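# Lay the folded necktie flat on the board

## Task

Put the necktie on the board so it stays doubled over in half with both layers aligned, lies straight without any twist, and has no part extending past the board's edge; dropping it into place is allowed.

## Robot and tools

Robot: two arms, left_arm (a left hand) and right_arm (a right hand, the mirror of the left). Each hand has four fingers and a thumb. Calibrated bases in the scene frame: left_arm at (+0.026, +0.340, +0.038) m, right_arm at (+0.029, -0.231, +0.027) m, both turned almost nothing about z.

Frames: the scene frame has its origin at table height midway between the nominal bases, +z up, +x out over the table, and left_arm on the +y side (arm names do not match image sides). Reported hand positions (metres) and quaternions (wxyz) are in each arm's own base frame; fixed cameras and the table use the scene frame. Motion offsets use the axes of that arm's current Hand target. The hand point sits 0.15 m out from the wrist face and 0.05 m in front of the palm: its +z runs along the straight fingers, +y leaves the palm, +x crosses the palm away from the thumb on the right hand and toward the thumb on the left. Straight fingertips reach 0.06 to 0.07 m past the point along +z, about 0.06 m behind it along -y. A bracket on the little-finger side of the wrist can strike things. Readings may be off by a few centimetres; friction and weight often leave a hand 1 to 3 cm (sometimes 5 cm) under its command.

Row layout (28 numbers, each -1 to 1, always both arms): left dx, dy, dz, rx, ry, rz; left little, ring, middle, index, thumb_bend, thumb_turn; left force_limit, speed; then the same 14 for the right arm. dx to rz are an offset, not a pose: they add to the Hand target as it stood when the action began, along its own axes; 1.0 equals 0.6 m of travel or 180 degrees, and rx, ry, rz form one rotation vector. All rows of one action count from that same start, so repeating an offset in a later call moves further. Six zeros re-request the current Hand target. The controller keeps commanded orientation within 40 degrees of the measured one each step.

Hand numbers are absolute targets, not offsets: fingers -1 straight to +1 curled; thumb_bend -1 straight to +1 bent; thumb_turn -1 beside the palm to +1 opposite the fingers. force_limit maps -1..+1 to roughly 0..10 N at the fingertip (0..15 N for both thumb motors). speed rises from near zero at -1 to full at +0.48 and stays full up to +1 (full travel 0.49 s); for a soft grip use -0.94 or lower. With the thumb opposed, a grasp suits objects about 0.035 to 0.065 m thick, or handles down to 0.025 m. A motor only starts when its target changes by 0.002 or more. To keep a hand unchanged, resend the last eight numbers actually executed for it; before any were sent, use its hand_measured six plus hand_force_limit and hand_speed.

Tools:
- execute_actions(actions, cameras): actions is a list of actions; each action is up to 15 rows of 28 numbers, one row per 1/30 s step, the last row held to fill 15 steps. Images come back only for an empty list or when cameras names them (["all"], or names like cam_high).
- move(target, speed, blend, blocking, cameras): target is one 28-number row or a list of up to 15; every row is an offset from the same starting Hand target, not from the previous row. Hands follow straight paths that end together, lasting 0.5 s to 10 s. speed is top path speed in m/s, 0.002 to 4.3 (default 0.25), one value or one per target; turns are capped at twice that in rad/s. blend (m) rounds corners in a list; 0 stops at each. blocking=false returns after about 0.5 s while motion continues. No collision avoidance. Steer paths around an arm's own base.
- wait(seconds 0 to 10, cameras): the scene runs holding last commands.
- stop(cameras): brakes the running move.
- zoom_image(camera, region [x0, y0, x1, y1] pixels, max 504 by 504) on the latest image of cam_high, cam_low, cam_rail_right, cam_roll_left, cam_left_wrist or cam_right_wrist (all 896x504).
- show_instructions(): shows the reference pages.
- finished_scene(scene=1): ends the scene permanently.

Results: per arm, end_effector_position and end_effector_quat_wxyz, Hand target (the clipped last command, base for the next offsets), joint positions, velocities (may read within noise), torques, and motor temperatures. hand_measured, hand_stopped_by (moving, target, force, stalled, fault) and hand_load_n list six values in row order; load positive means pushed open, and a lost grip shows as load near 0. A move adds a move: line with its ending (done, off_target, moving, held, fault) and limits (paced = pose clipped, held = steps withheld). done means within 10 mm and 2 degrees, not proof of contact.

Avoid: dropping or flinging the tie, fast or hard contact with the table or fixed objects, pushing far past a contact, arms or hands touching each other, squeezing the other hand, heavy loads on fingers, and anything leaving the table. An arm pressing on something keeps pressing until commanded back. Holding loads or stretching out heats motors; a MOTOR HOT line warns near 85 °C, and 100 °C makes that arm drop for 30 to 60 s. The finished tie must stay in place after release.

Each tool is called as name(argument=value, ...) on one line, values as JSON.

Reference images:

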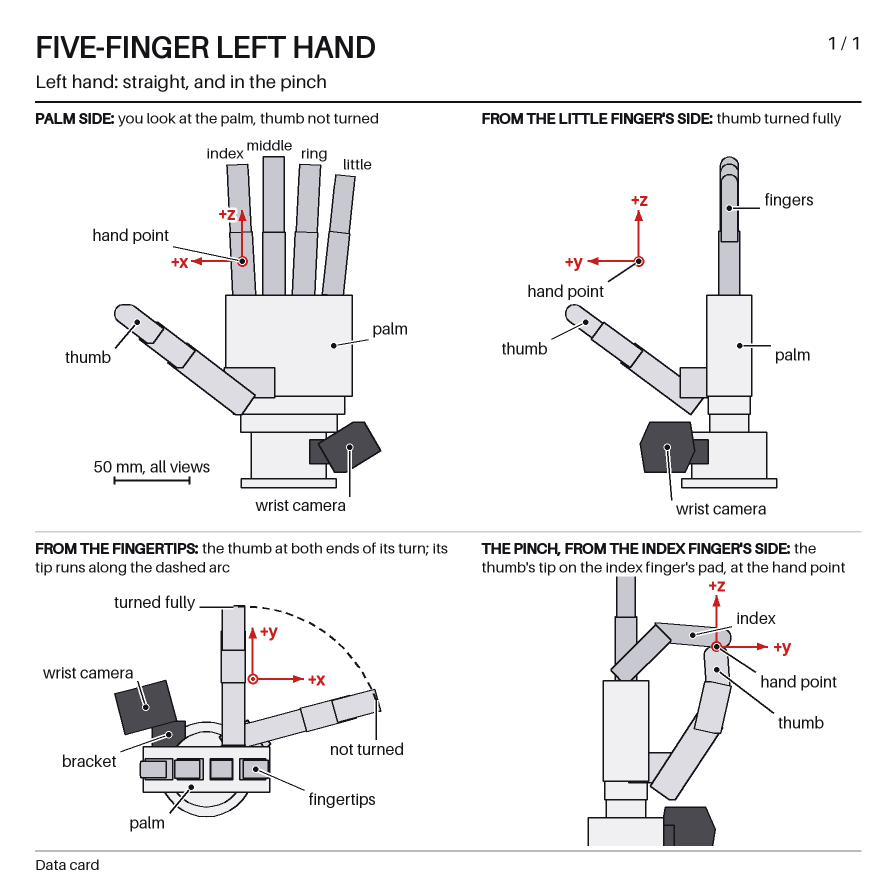

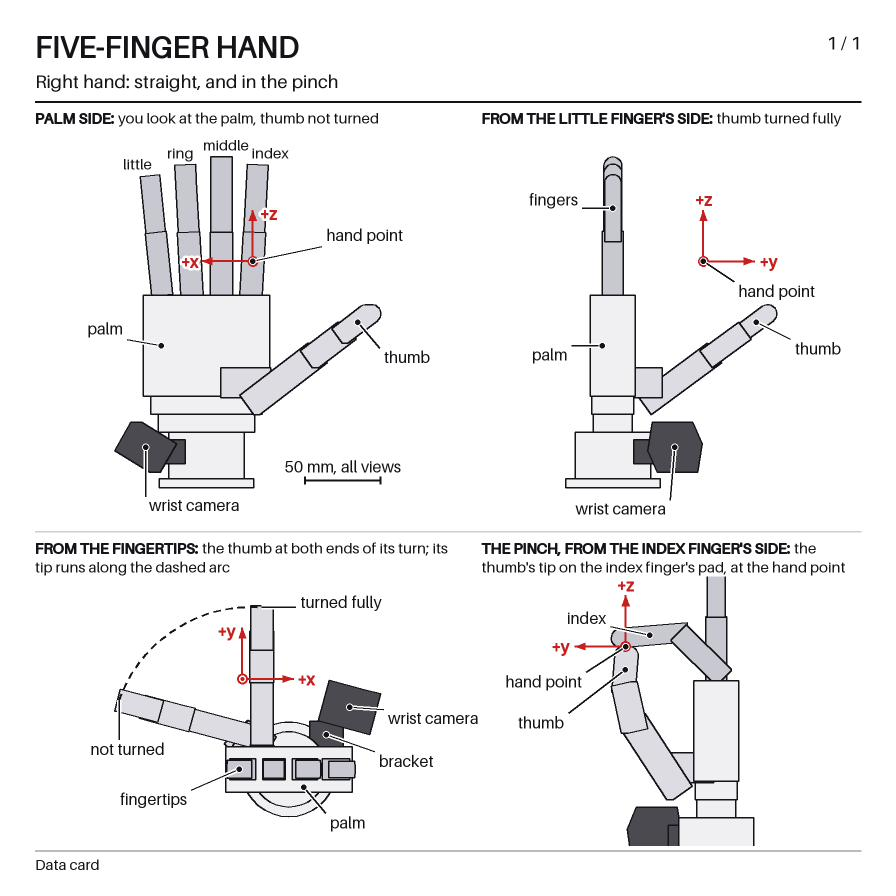

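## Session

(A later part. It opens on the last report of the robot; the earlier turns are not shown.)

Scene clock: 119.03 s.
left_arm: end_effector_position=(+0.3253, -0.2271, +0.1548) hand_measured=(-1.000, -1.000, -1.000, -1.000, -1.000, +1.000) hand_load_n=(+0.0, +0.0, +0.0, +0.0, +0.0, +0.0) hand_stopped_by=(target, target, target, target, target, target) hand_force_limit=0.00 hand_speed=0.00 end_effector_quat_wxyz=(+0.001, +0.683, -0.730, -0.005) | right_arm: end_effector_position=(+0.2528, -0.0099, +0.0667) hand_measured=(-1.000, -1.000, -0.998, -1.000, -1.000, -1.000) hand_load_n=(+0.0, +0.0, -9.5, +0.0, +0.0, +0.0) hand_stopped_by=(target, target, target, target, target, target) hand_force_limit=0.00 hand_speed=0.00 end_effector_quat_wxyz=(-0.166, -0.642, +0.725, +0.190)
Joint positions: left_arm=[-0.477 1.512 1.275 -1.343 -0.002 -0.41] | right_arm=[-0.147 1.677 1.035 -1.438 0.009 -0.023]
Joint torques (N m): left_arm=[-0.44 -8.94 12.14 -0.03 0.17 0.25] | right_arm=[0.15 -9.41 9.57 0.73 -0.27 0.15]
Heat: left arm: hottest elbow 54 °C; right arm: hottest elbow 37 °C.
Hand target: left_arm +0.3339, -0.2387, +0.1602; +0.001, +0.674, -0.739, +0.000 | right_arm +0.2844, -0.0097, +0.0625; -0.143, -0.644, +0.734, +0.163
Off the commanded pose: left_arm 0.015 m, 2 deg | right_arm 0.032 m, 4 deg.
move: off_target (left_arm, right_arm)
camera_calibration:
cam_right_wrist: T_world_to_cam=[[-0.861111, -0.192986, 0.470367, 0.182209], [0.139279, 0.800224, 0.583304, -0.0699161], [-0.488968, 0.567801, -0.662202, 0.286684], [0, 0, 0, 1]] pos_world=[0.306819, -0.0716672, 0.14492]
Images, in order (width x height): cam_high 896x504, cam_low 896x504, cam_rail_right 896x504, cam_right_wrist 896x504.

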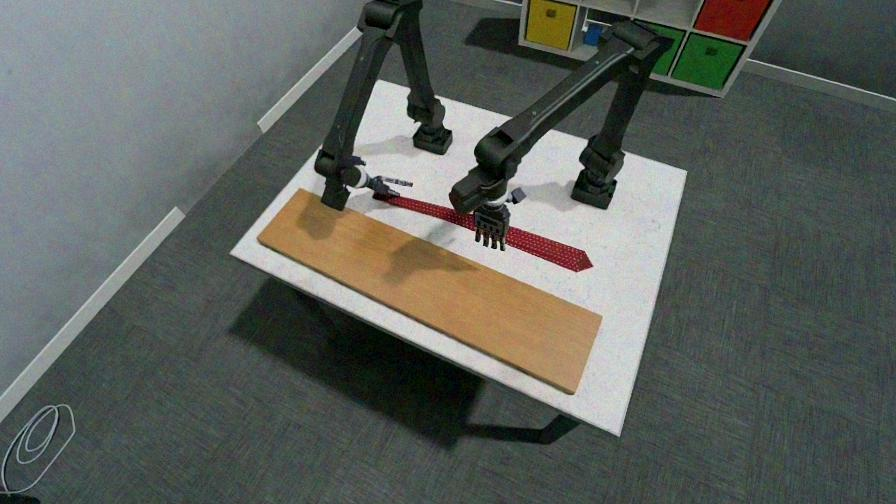

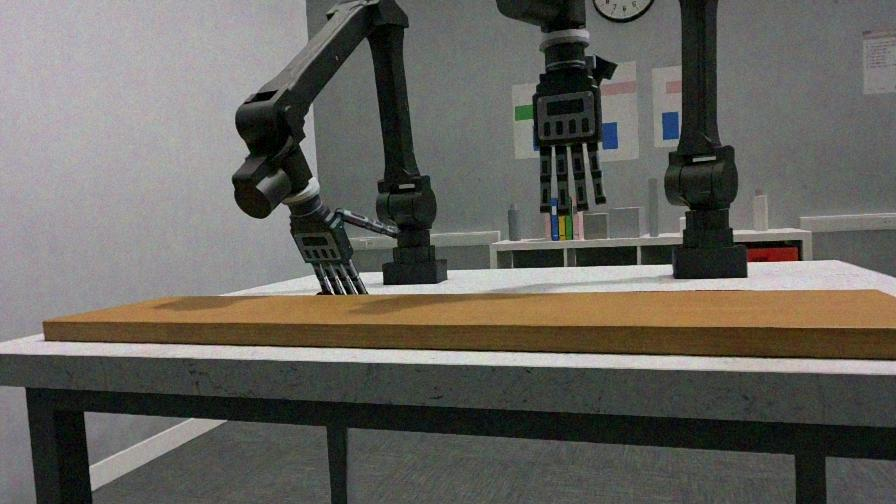

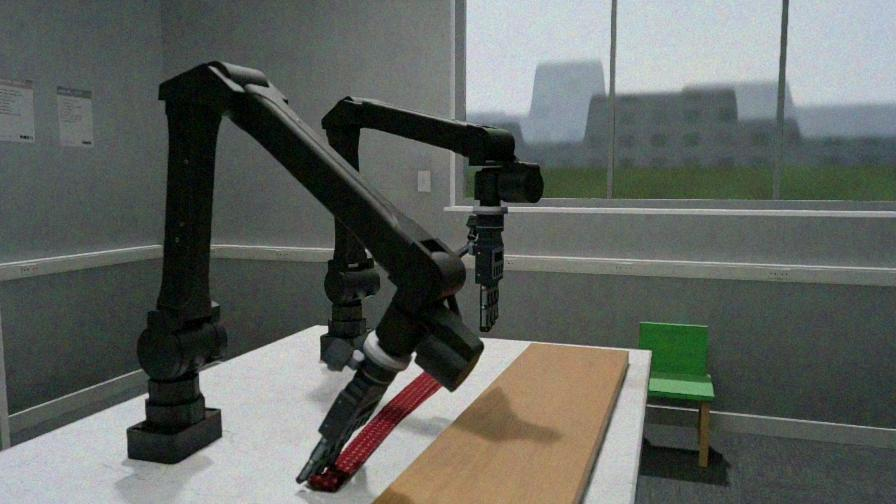

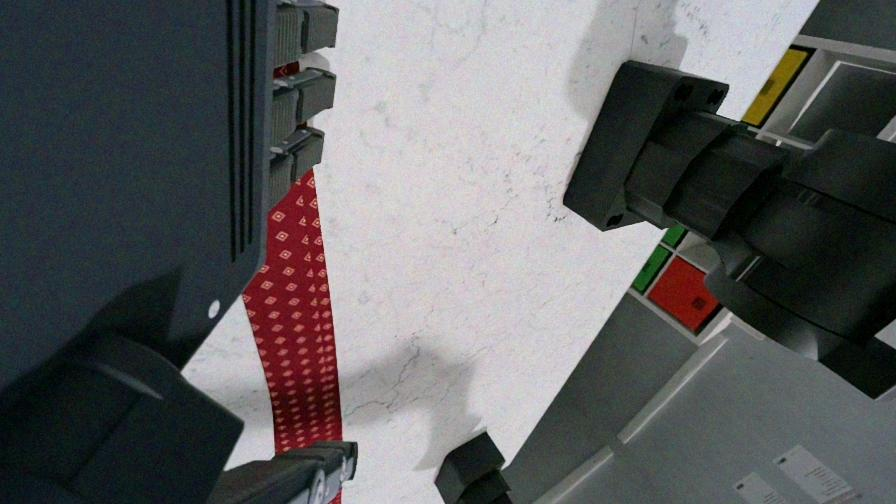

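move(target=[0,0,0,0,0,0,-1,-1,-1,-1,-1,1,0,0, -0.03,0.09,-0.09,0,0,0,-1,-1,-1,-1,-1,-1,0,0], speed=0.1)

move(target=[0,0,0,0,0,0,-1,-1,-1,-1,-1,1,0,0, 0,0,-0.15,0,0,0,-1,-1,-1,-1,-1,-1,0,0], speed=0.1, cameras=["cam_high","cam_low","cam_rail_right","cam_right_wrist"])

Scene clock: 120.90 s.
left_arm: end_effector_position=(+0.3253, -0.2271, +0.1548) hand_measured=(-1.000, -1.000, -1.000, -1.000, -1.000, +1.000) hand_load_n=(+0.0, +0.0, +0.0, +0.0, +0.0, +0.0) hand_stopped_by=(target, target, target, target, target, target) hand_force_limit=0.00 hand_speed=0.00 end_effector_quat_wxyz=(+0.001, +0.683, -0.730, -0.005) | right_arm: end_effector_position=(+0.2473, +0.0097, +0.1223) hand_measured=(-1.000, -1.000, -1.000, -1.000, -1.000, -1.000) hand_load_n=(+0.0, +0.0, +0.0, +0.0, -0.5, +0.0) hand_stopped_by=(target, target, target, target, target, target) hand_force_limit=0.00 hand_speed=0.00 end_effector_quat_wxyz=(-0.156, -0.642, +0.730, +0.177)
Joint positions: left_arm=[-0.477 1.512 1.275 -1.343 -0.002 -0.41] | right_arm=[-0.1 1.551 1.068 -1.563 -0.012 0.025]
Joint torques (N m): left_arm=[-0.44 -8.94 12.14 -0.02 0.16 0.25] | right_arm=[0.32 -11.34 9.07 -1.02 -0.25 0.16]
Heat: left arm: hottest elbow 54 °C; right arm: hottest elbow 38 °C.
Hand target: left_arm +0.3339, -0.2387, +0.1602; +0.001, +0.674, -0.739, +0.000 | right_arm +0.2610, +0.0115, +0.1344; -0.143, -0.644, +0.734, +0.163
Off the commanded pose: left_arm 0.015 m, 2 deg | right_arm 0.018 m, 2 deg.
move: off_target (left_arm, right_arm)

Scene clock: 122.30 s.
left_arm: end_effector_position=(+0.3253, -0.2271, +0.1548) hand_measured=(-1.000, -1.000, -1.000, -1.000, -1.000, +1.000) hand_load_n=(-0.5, +0.0, +0.0, +0.0, +0.0, +0.0) hand_stopped_by=(target, target, target, target, target, target) hand_force_limit=0.00 hand_speed=0.00 end_effector_quat_wxyz=(+0.001, +0.683, -0.730, -0.005) | right_arm: end_effector_position=(+0.2873, +0.0089, +0.2000) hand_measured=(-1.000, -1.000, -1.000, -1.000, -1.000, -1.000) hand_load_n=(+0.0, +0.0, +0.0, +0.0, +0.0, -0.5) hand_stopped_by=(target, target, target, target, target, target) hand_force_limit=0.00 hand_speed=0.00 end_effector_quat_wxyz=(-0.091, -0.653, +0.743, +0.118)
Joint positions: left_arm=[-0.477 1.512 1.275 -1.343 -0.002 -0.41] | right_arm=[-0.1 1.456 1.254 -1.667 -0.029 0.025]
Joint torques (N m): left_arm=[-0.38 -9 12.14 -0.03 0.17 0.25] | right_arm=[-0.26 -9.7 10.61 -0.55 -0.17 -0.02]
Heat: left arm: hottest elbow 54 °C; right arm: hottest elbow 38 °C.
Hand target: left_arm +0.3339, -0.2387, +0.1602; +0.001, +0.674, -0.739, +0.000 | right_arm +0.2988, +0.0067, +0.2159; -0.143, -0.644, +0.734, +0.163
Off the commanded pose: left_arm 0.015 m, 2 deg | right_arm 0.020 m, 8 deg.
joint sent to its limit (right arm) — joint 4 (wrist pitch), lower limit. The joint targets are off in orientation, not in position.
move: off_target (left_arm, right_arm)
camera_calibration:
cam_right_wrist: T_world_to_cam=[[-0.942894, -0.177954, 0.281573, 0.214028], [0.0249328, 0.805251, 0.592409, -0.136595], [-0.332159, 0.5656, -0.754829, 0.354605], [0, 0, 0, 1]] pos_world=[0.322997, -0.0524837, 0.288322]
Images, in order (width x height): cam_high 896x504, cam_low 896x504, cam_rail_right 896x504, cam_right_wrist 896x504.

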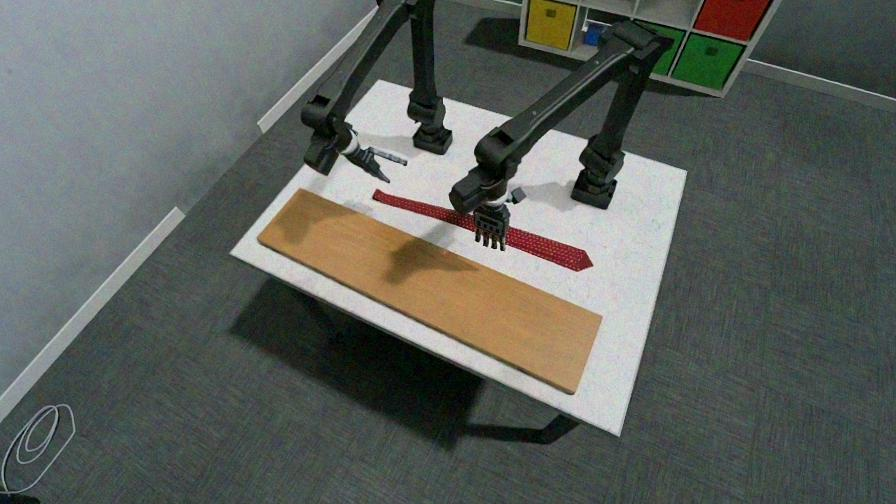

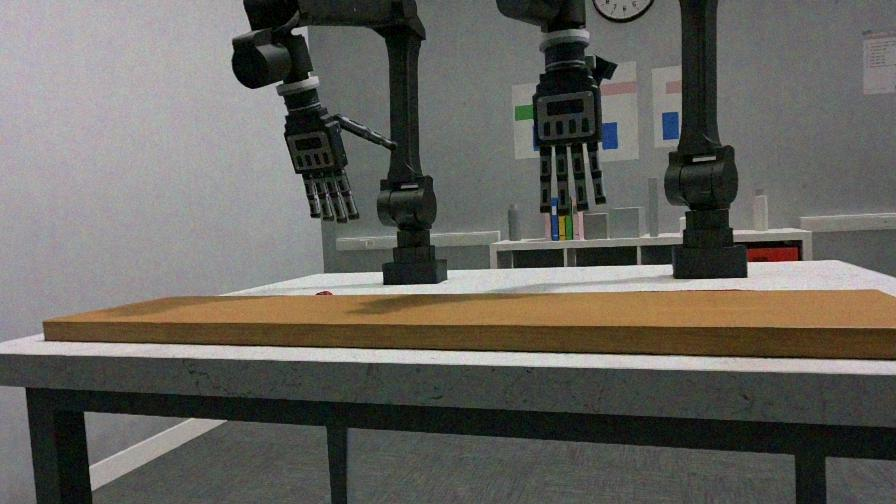

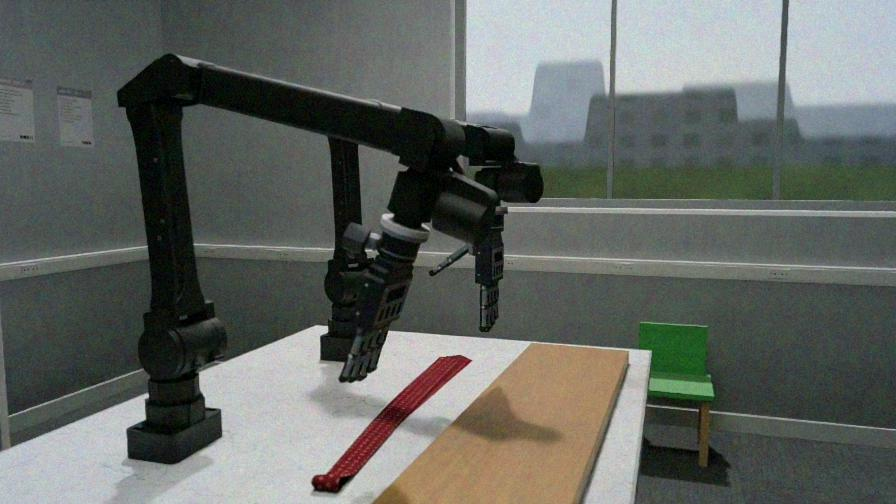

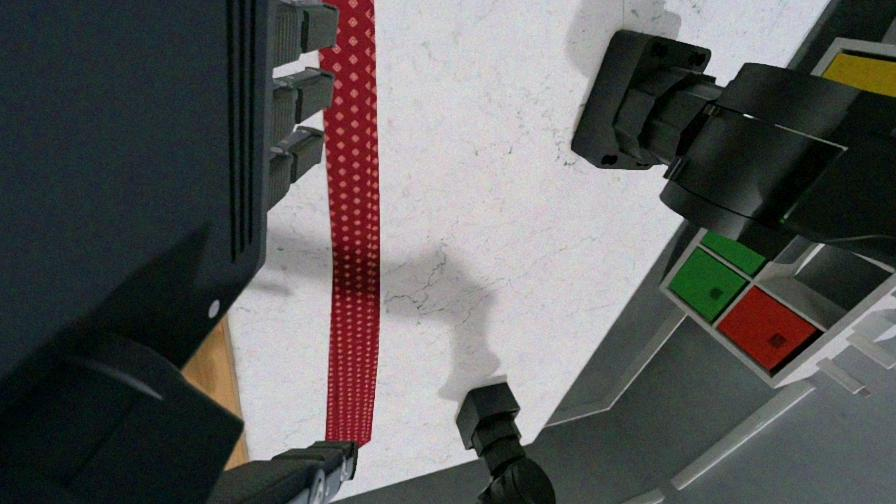

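move(target=[0,0,0,0,0,0,-1,-1,-1,-1,-1,1,0,0, 0.0709,-0.0627,0.1473,0.4164,-0.0097,-0.0436,-0.2,-0.2,-0.2,-0.2,-1,1,0,0], speed=0.15, cameras=["cam_high","cam_low","cam_rail_right","cam_right_wrist"])

Scene clock: 130.97 s.
left_arm: end_effector_position=(+0.3253, -0.2271, +0.1548) hand_measured=(-1.000, -1.000, -1.000, -1.000, -1.000, +1.000) hand_load_n=(-0.5, -0.5, +0.0, +0.0, +0.0, +0.0) hand_stopped_by=(target, target, target, target, target, target) hand_force_limit=0.00 hand_speed=0.00 end_effector_quat_wxyz=(+0.001, +0.683, -0.730, -0.005) | right_arm: end_effector_position=(+0.2860, -0.0315, +0.1149) hand_measured=(-0.200, -0.200, -0.200, -0.200, -1.000, +1.000) hand_load_n=(+0.0, +0.0, +0.0, +0.0, -0.5, +0.0) hand_stopped_by=(target, target, target, target, target, target) hand_force_limit=0.00 hand_speed=0.00 end_effector_quat_wxyz=(-0.295, +0.642, -0.647, +0.287)
Joint positions: left_arm=[-0.477 1.512 1.275 -1.343 -0.002 -0.41] | right_arm=[-0.341 0.656 0.454 -0.553 -0.26 -0.22]
Joint torques (N m): left_arm=[-0.38 -8.94 12.14 -0.02 0.17 0.25] | right_arm=[-0.67 -1.67 8.99 1.84 -0.33 -0.13]
Motor temperatures (°C): left_arm=[33 30 55 28 29 30] | right_arm=[28 29 38 29 29 29]
Heat: left arm: hottest elbow 55 °C; right arm: hottest elbow 38 °C.
Hand target: left_arm +0.3339, -0.2387, +0.1602; +0.001, +0.674, -0.739, +0.000 | right_arm +0.2900, -0.0352, +0.1199; -0.299, +0.641, -0.641, +0.299
Off the commanded pose: left_arm 0.015 m, 2 deg | right_arm 0.007 m, 2 deg.
move: off_target (left_arm)
camera_calibration:
cam_right_wrist: T_world_to_cam=[[-0.638024, -0.284581, -0.715499, 0.253538], [-0.556935, 0.812215, 0.173581, 0.161257], [0.531741, 0.509236, -0.676706, 0.0549553], [0, 0, 0, 1]] pos_world=[0.222351, -0.0868087, 0.190604]
Images, in order (width x height): cam_high 896x504, cam_low 896x504, cam_rail_right 896x504, cam_right_wrist 896x504.

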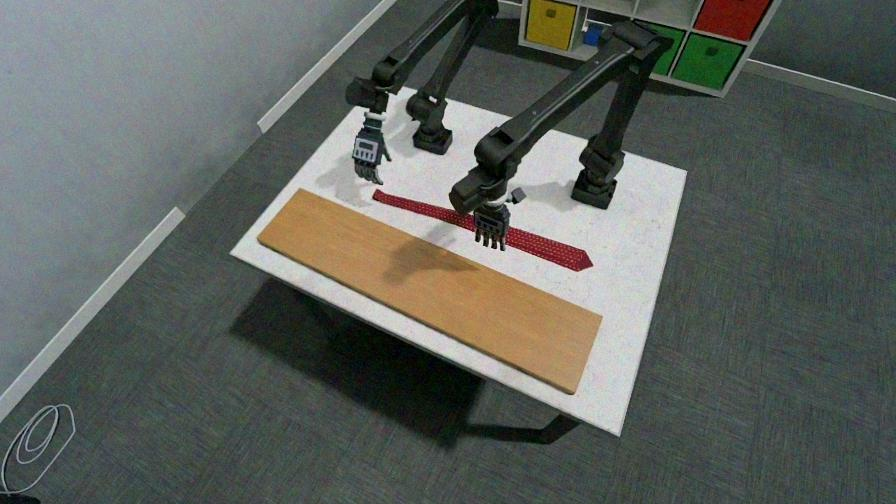

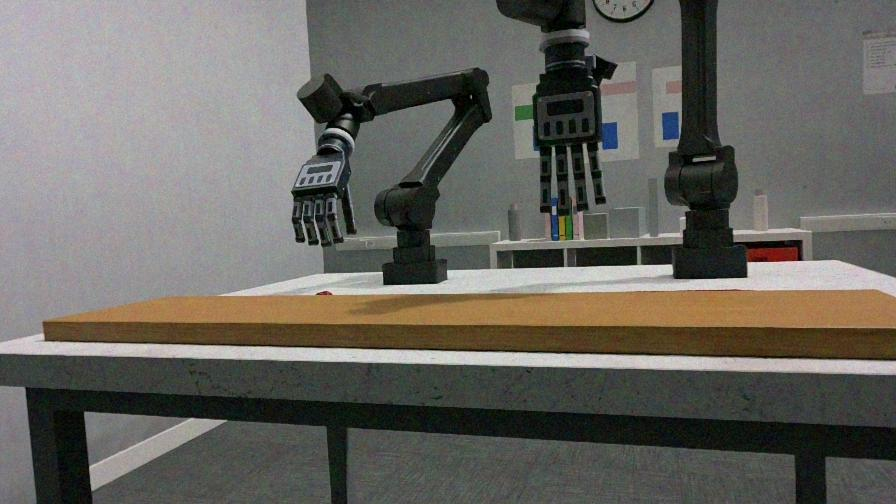

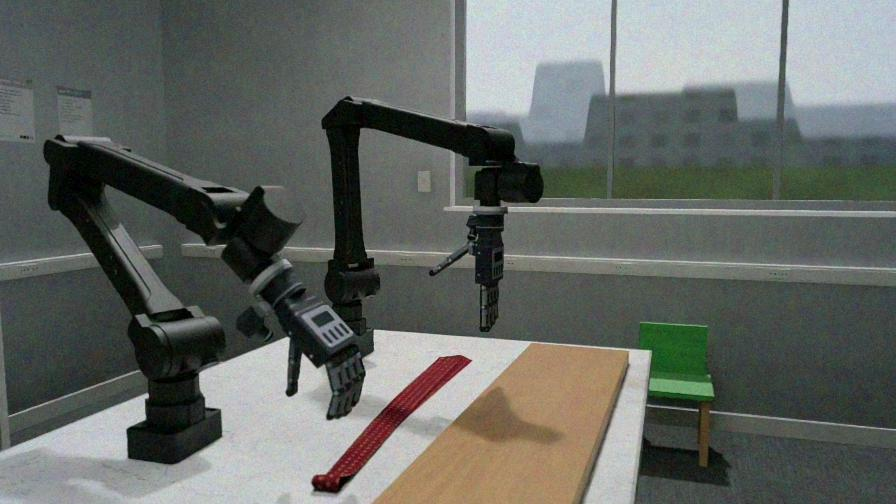

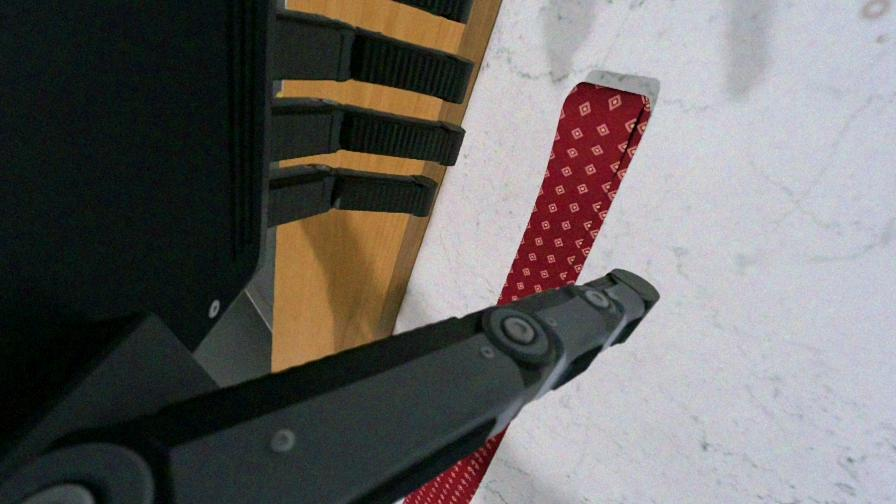

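move(target=[0,0,0,0,0,0,-1,-1,-1,-1,-1,1,0,0, 0.0247,0.0912,0.1245,0,-0.0298,-0.025,-0.2,-0.2,-0.2,-0.2,-1,1,0,0], speed=0.1, cameras=["cam_high","cam_low","cam_rail_right","cam_right_wrist"])

zoom_image(camera="cam_rail_right", region=[270, 400, 400, 500])

zoom_image(camera="cam_high", region=[330, 150, 430, 230])

Scene clock: 134.30 s.
left_arm: end_effector_position=(+0.3253, -0.2271, +0.1548) hand_measured=(-1.000, -1.000, -1.000, -1.000, -1.000, +1.000) hand_load_n=(+0.0, +0.0, +0.0, +0.0, +0.0, +0.0) hand_stopped_by=(target, target, target, target, target, target) hand_force_limit=0.00 hand_speed=0.00 end_effector_quat_wxyz=(+0.001, +0.683, -0.730, -0.005) | right_arm: end_effector_position=(+0.3082, -0.0461, +0.0286) hand_measured=(-0.200, -0.200, -0.200, -0.200, -1.000, +1.000) hand_load_n=(+0.0, +0.0, +0.0, +0.0, +0.0, +0.0) hand_stopped_by=(target, target, target, target, target, target) hand_force_limit=0.00 hand_speed=0.00 end_effector_quat_wxyz=(-0.315, +0.679, -0.605, +0.273)
Joint positions: left_arm=[-0.477 1.512 1.275 -1.343 -0.002 -0.41] | right_arm=[-0.418 0.979 0.335 -0.145 -0.405 -0.364]
Joint torques (N m): left_arm=[-0.38 -8.94 12.12 -0.02 0.17 0.25] | right_arm=[-0.62 -2.32 7.24 1.87 -0.4 -0.08]
Motor temperatures (°C): left_arm=[33 30 55 28 29 30] | right_arm=[28 29 39 29 29 29]
Heat: left arm: hottest elbow 55 °C; right arm: hottest elbow 39 °C.
Hand target: left_arm +0.3339, -0.2387, +0.1602; +0.001, +0.674, -0.739, +0.000 | right_arm +0.3119, -0.0500, +0.0299; -0.316, +0.679, -0.601, +0.280
Off the commanded pose: left_arm 0.015 m, 2 deg | right_arm 0.006 m, 1 deg.
move: off_target (left_arm)
camera_calibration:
cam_right_wrist: T_world_to_cam=[[-0.589664, -0.360154, -0.722901, 0.183652], [-0.653612, 0.738585, 0.165178, 0.227024], [0.474434, 0.569896, -0.670918, 0.0124725], [0, 0, 0, 1]] pos_world=[0.250761, -0.108641, 0.103631]
Images, in order (width x height): cam_high 896x504, cam_low 896x504, cam_rail_right 896x504, cam_right_wrist 896x504.

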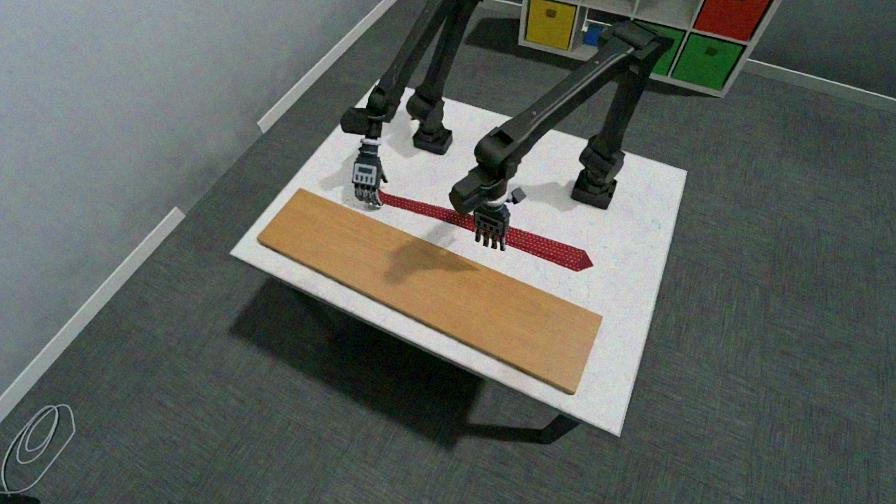

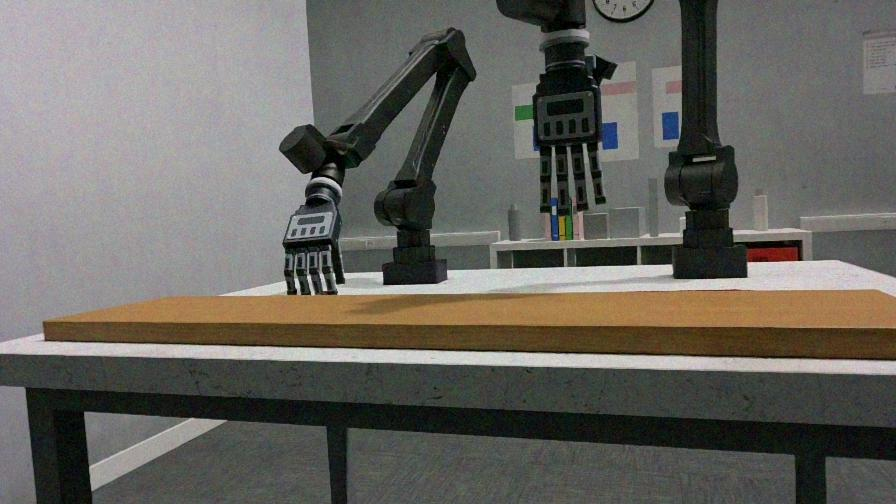

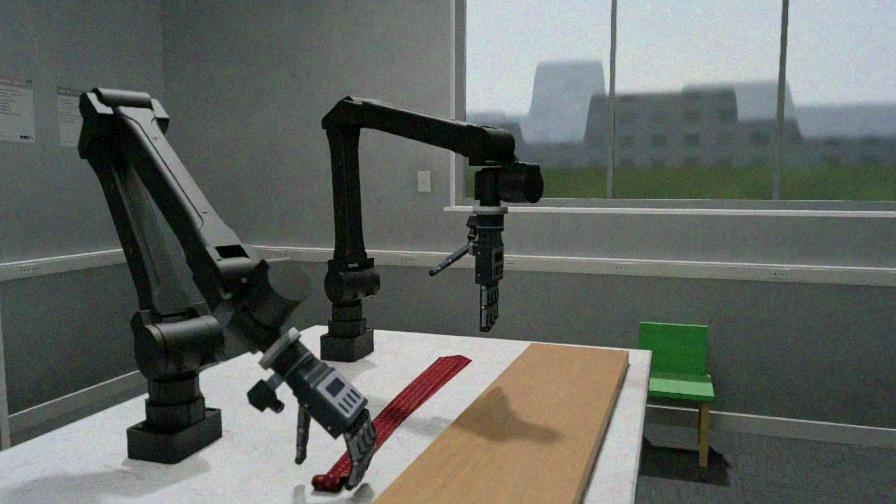

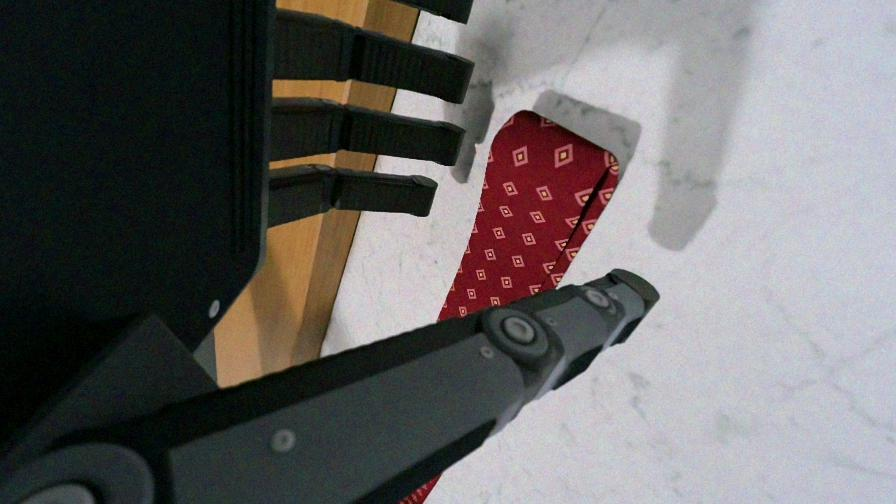

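Scaled by 3.877 from the camera's 896x504 image, which has a finer 1280x720 frame.

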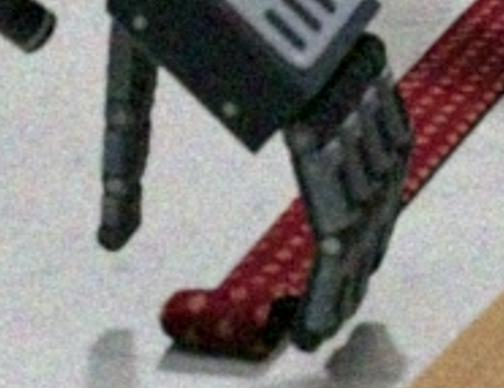

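Scaled by 5.040 from the camera's 896x504 image, which has a finer 1280x720 frame.

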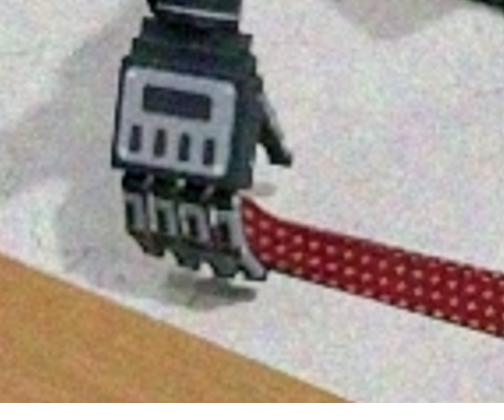

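move(target=[0,0,0,0,0,0,-1,-1,-1,-1,-1,1,0,0, 0.001,0.0249,0.0275,0,0,0,-0.2,-0.2,-0.2,-0.2,-1,1,0,0], speed=0.05, cameras=["cam_rail_right","cam_right_wrist"])

zoom_image(camera="cam_rail_right", region=[270, 400, 400, 500])

Scene clock: 137.67 s.
left_arm: end_effector_position=(+0.3253, -0.2271, +0.1548) hand_measured=(-1.000, -1.000, -1.000, -1.000, -1.000, +1.000) hand_load_n=(+0.0, +0.0, +0.0, +0.0, +0.0, +0.0) hand_stopped_by=(target, target, target, target, target, target) hand_force_limit=0.00 hand_speed=0.00 end_effector_quat_wxyz=(+0.001, +0.683, -0.730, -0.005) | right_arm: end_effector_position=(+0.3179, -0.0497, +0.0151) hand_measured=(-0.200, -0.200, -0.200, -0.200, -1.000, +1.000) hand_load_n=(+0.0, +0.0, -3.5, +0.0, +0.0, +0.0) hand_stopped_by=(target, target, target, target, target, target) hand_force_limit=0.00 hand_speed=0.00 end_effector_quat_wxyz=(-0.320, +0.677, -0.599, +0.283)
Joint positions: left_arm=[-0.477 1.512 1.275 -1.343 -0.002 -0.41] | right_arm=[-0.418 1.058 0.318 -0.023 -0.409 -0.364]
Joint torques (N m): left_arm=[-0.38 -8.94 12.14 -0.02 0.17 0.25] | right_arm=[-1.26 -1.67 6.08 1.92 -0.15 -0.03]
Motor temperatures (°C): left_arm=[33 30 56 28 29 30] | right_arm=[28 29 39 29 29 29]
Heat: left arm: hottest elbow 56 °C; right arm: hottest elbow 39 °C.
Hand target: left_arm +0.3339, -0.2387, +0.1602; +0.001, +0.674, -0.739, +0.000 | right_arm +0.3150, -0.0502, +0.0078; -0.316, +0.679, -0.600, +0.280
Off the commanded pose: left_arm 0.015 m, 2 deg | right_arm 0.008 m, 1 deg.
move: off_target (left_arm)
camera_calibration:
cam_right_wrist: T_world_to_cam=[[-0.570496, -0.367971, -0.734255, 0.171966], [-0.659647, 0.737898, 0.142731, 0.240523], [0.489285, 0.565777, -0.663699, -0.00415956], [0, 0, 0, 1]] pos_world=[0.258801, -0.11185, 0.089176]
Images, in order (width x height): cam_rail_right 896x504, cam_right_wrist 896x504.

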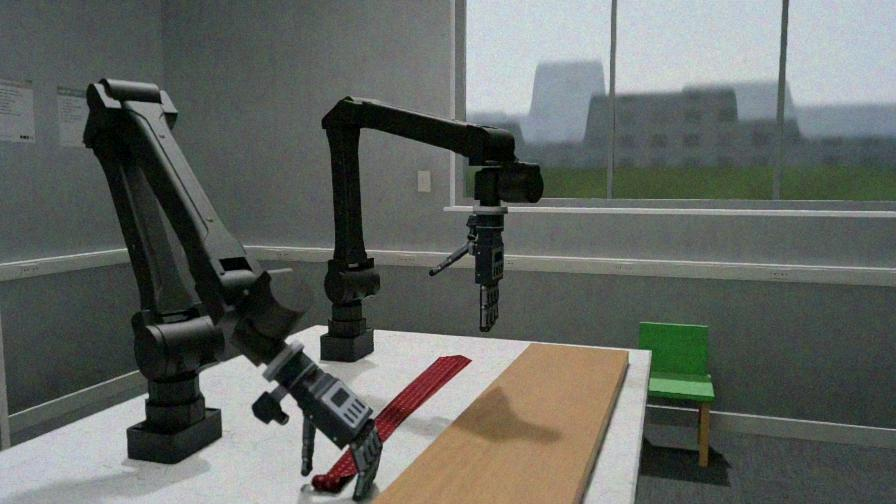

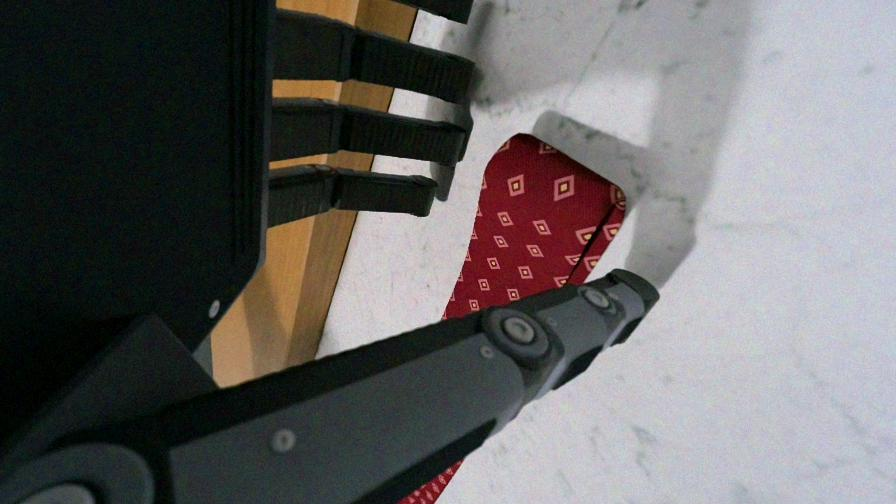

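Scaled by 3.877 from the camera's 896x504 image, which has a finer 1280x720 frame.

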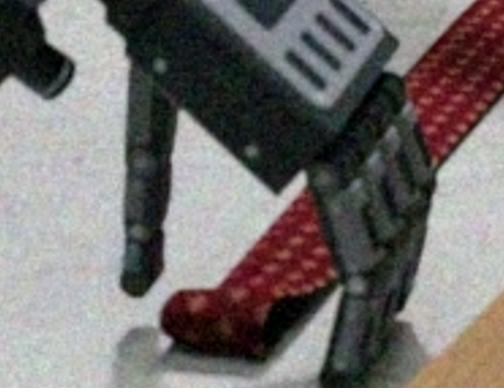

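move(target=[0,0,0,0,0,0,-1,-1,-1,-1,-1,1,0,0, 0,0,0,0,0,0,0.1,0.1,0.1,0.1,-1,1,-0.2,-0.6], speed=0.05, cameras=["cam_rail_right","cam_right_wrist","cam_high"])

zoom_image(camera="cam_rail_right", region=[270, 400, 400, 500])

Scene clock: 140.00 s.
left_arm: end_effector_position=(+0.3253, -0.2271, +0.1548) hand_measured=(-1.000, -1.000, -1.000, -1.000, -1.000, +1.000) hand_load_n=(+0.0, +0.0, +0.0, +0.0, +0.0, +0.0) hand_stopped_by=(target, target, target, target, target, target) hand_force_limit=0.00 hand_speed=0.00 end_effector_quat_wxyz=(+0.001, +0.683, -0.730, -0.005) | right_arm: end_effector_position=(+0.3141, -0.0481, +0.0093) hand_measured=(+0.100, +0.100, +0.100, +0.100, -1.000, +1.000) hand_load_n=(+0.0, +0.0, -0.5, +0.0, +0.0, +0.0) hand_stopped_by=(target, target, target, target, target, target) hand_force_limit=-0.20 hand_speed=-0.60 end_effector_quat_wxyz=(-0.318, +0.678, -0.602, +0.277)
Joint positions: left_arm=[-0.477 1.512 1.275 -1.343 -0.002 -0.41] | right_arm=[-0.418 1.069 0.31 -0.019 -0.409 -0.364]
Joint torques (N m): left_arm=[-0.38 -8.94 12.14 -0.02 0.17 0.24] | right_arm=[0.5 -2.67 6.67 1.5 -0.18 -0.02]
Motor temperatures (°C): left_arm=[33 30 56 28 29 30] | right_arm=[28 29 39 29 29 29]
Heat: left arm: hottest elbow 56 °C; right arm: hottest elbow 39 °C.
Hand target: left_arm +0.3339, -0.2387, +0.1602; +0.001, +0.674, -0.739, +0.000 | right_arm +0.3151, -0.0503, +0.0080; -0.316, +0.679, -0.600, +0.280
Off the commanded pose: left_arm 0.015 m, 2 deg | right_arm 0.003 m, 0 deg.
move: off_target (left_arm)
camera_calibration:
cam_right_wrist: T_world_to_cam=[[-0.580369, -0.363706, -0.728622, 0.169418], [-0.657469, 0.73722, 0.155695, 0.236808], [0.480528, 0.569407, -0.666985, -0.00407691], [0, 0, 0, 1]] pos_world=[0.255978, -0.11064, 0.0838527]
Images, in order (width x height): cam_high 896x504, cam_rail_right 896x504, cam_right_wrist 896x504.

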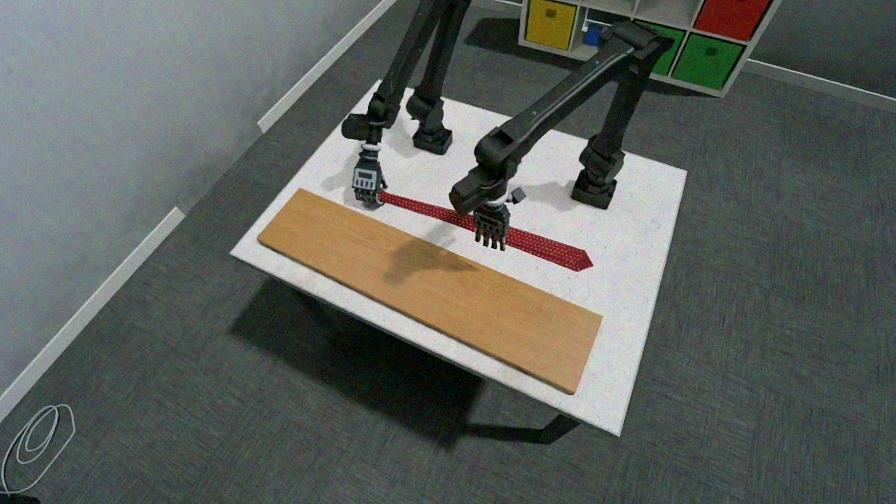

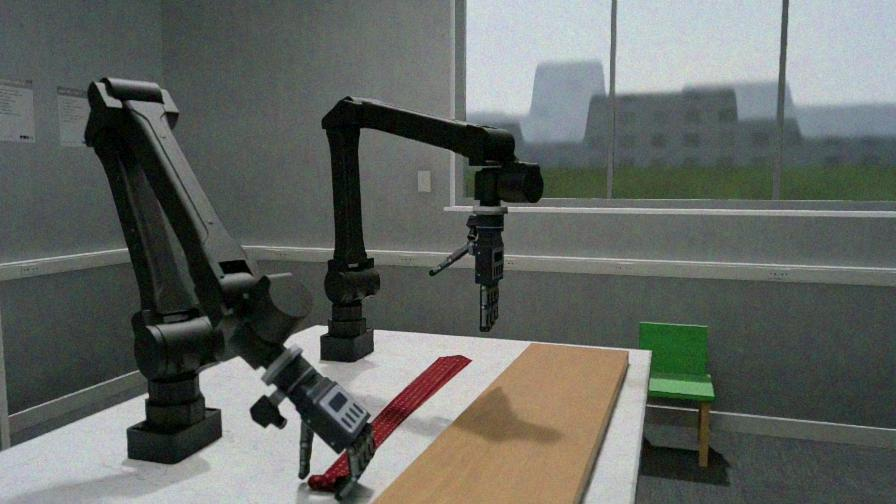

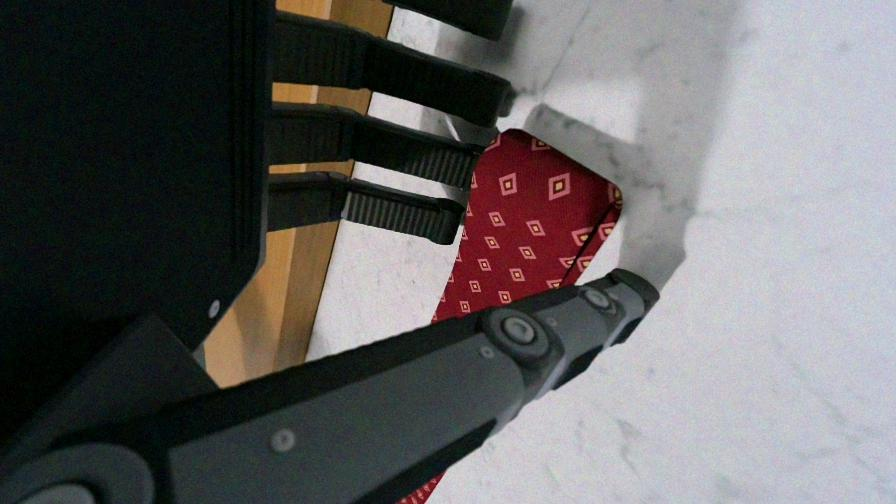

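Scaled by 3.877 from the camera's 896x504 image, which has a finer 1280x720 frame.

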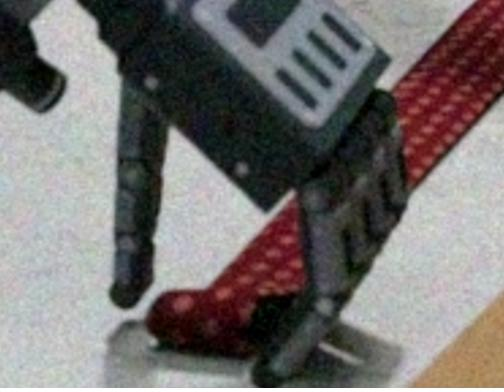

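move(target=[0,0,0,0,0,0,-1,-1,-1,-1,-1,1,0,0, 0,0.0128,0.0107,0,0,0,0.1,0.1,0.1,0.1,-1,1,-0.2,-0.6], speed=0.05, cameras=["cam_rail_right"])

zoom_image(camera="cam_rail_right", region=[280, 420, 390, 504])

Scene clock: 143.20 s.
left_arm: end_effector_position=(+0.3253, -0.2271, +0.1548) hand_measured=(-1.000, -1.000, -1.000, -1.000, -1.000, +1.000) hand_load_n=(+0.0, +0.0, +0.0, +0.0, -0.5, +0.0) hand_stopped_by=(target, target, target, target, target, target) hand_force_limit=0.00 hand_speed=0.00 end_effector_quat_wxyz=(+0.001, +0.683, -0.730, -0.005) | right_arm: end_effector_position=(+0.3198, -0.0500, +0.0080) hand_measured=(+0.100, +0.100, +0.100, +0.100, -1.000, +1.000) hand_load_n=(+0.0, +0.0, -7.5, +0.0, +0.0, +0.0) hand_stopped_by=(target, target, target, target, target, target) hand_force_limit=-0.20 hand_speed=-0.60 end_effector_quat_wxyz=(-0.323, +0.677, -0.596, +0.287)
Joint positions: left_arm=[-0.477 1.512 1.275 -1.343 -0.002 -0.41] | right_arm=[-0.418 1.09 0.305 0.031 -0.412 -0.364]
Joint torques (N m): left_arm=[-0.38 -8.94 12.14 -0.03 0.17 0.25] | right_arm=[0.38 -1.44 5.78 1.96 -0.13 -0.08]
Motor temperatures (°C): left_arm=[33 30 56 28 29 30] | right_arm=[28 29 38 29 29 29]
Heat: left arm: hottest elbow 56 °C; right arm: hottest elbow 38 °C.
Hand target: left_arm +0.3339, -0.2387, +0.1602; +0.001, +0.674, -0.739, +0.000 | right_arm +0.3151, -0.0503, -0.0021; -0.316, +0.679, -0.600, +0.280
Off the commanded pose: left_arm 0.015 m, 2 deg | right_arm 0.011 m, 1 deg.
move: off_target (left_arm, right_arm)
Images, in order (width x height): cam_rail_right 896x504.

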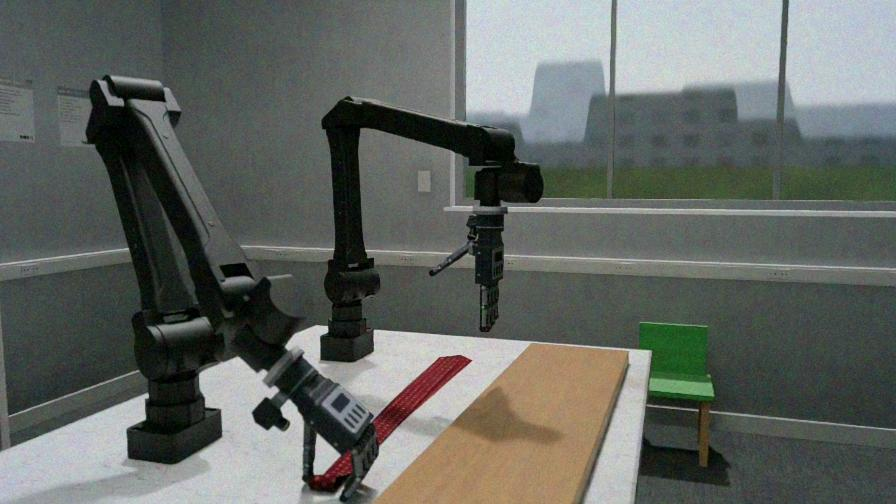

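Scaled by 4.582 from the camera's 896x504 image, which has a finer 1280x720 frame.

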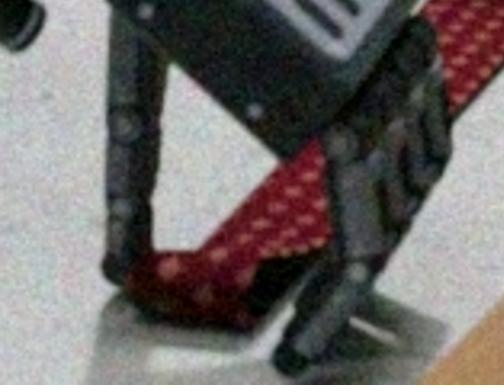

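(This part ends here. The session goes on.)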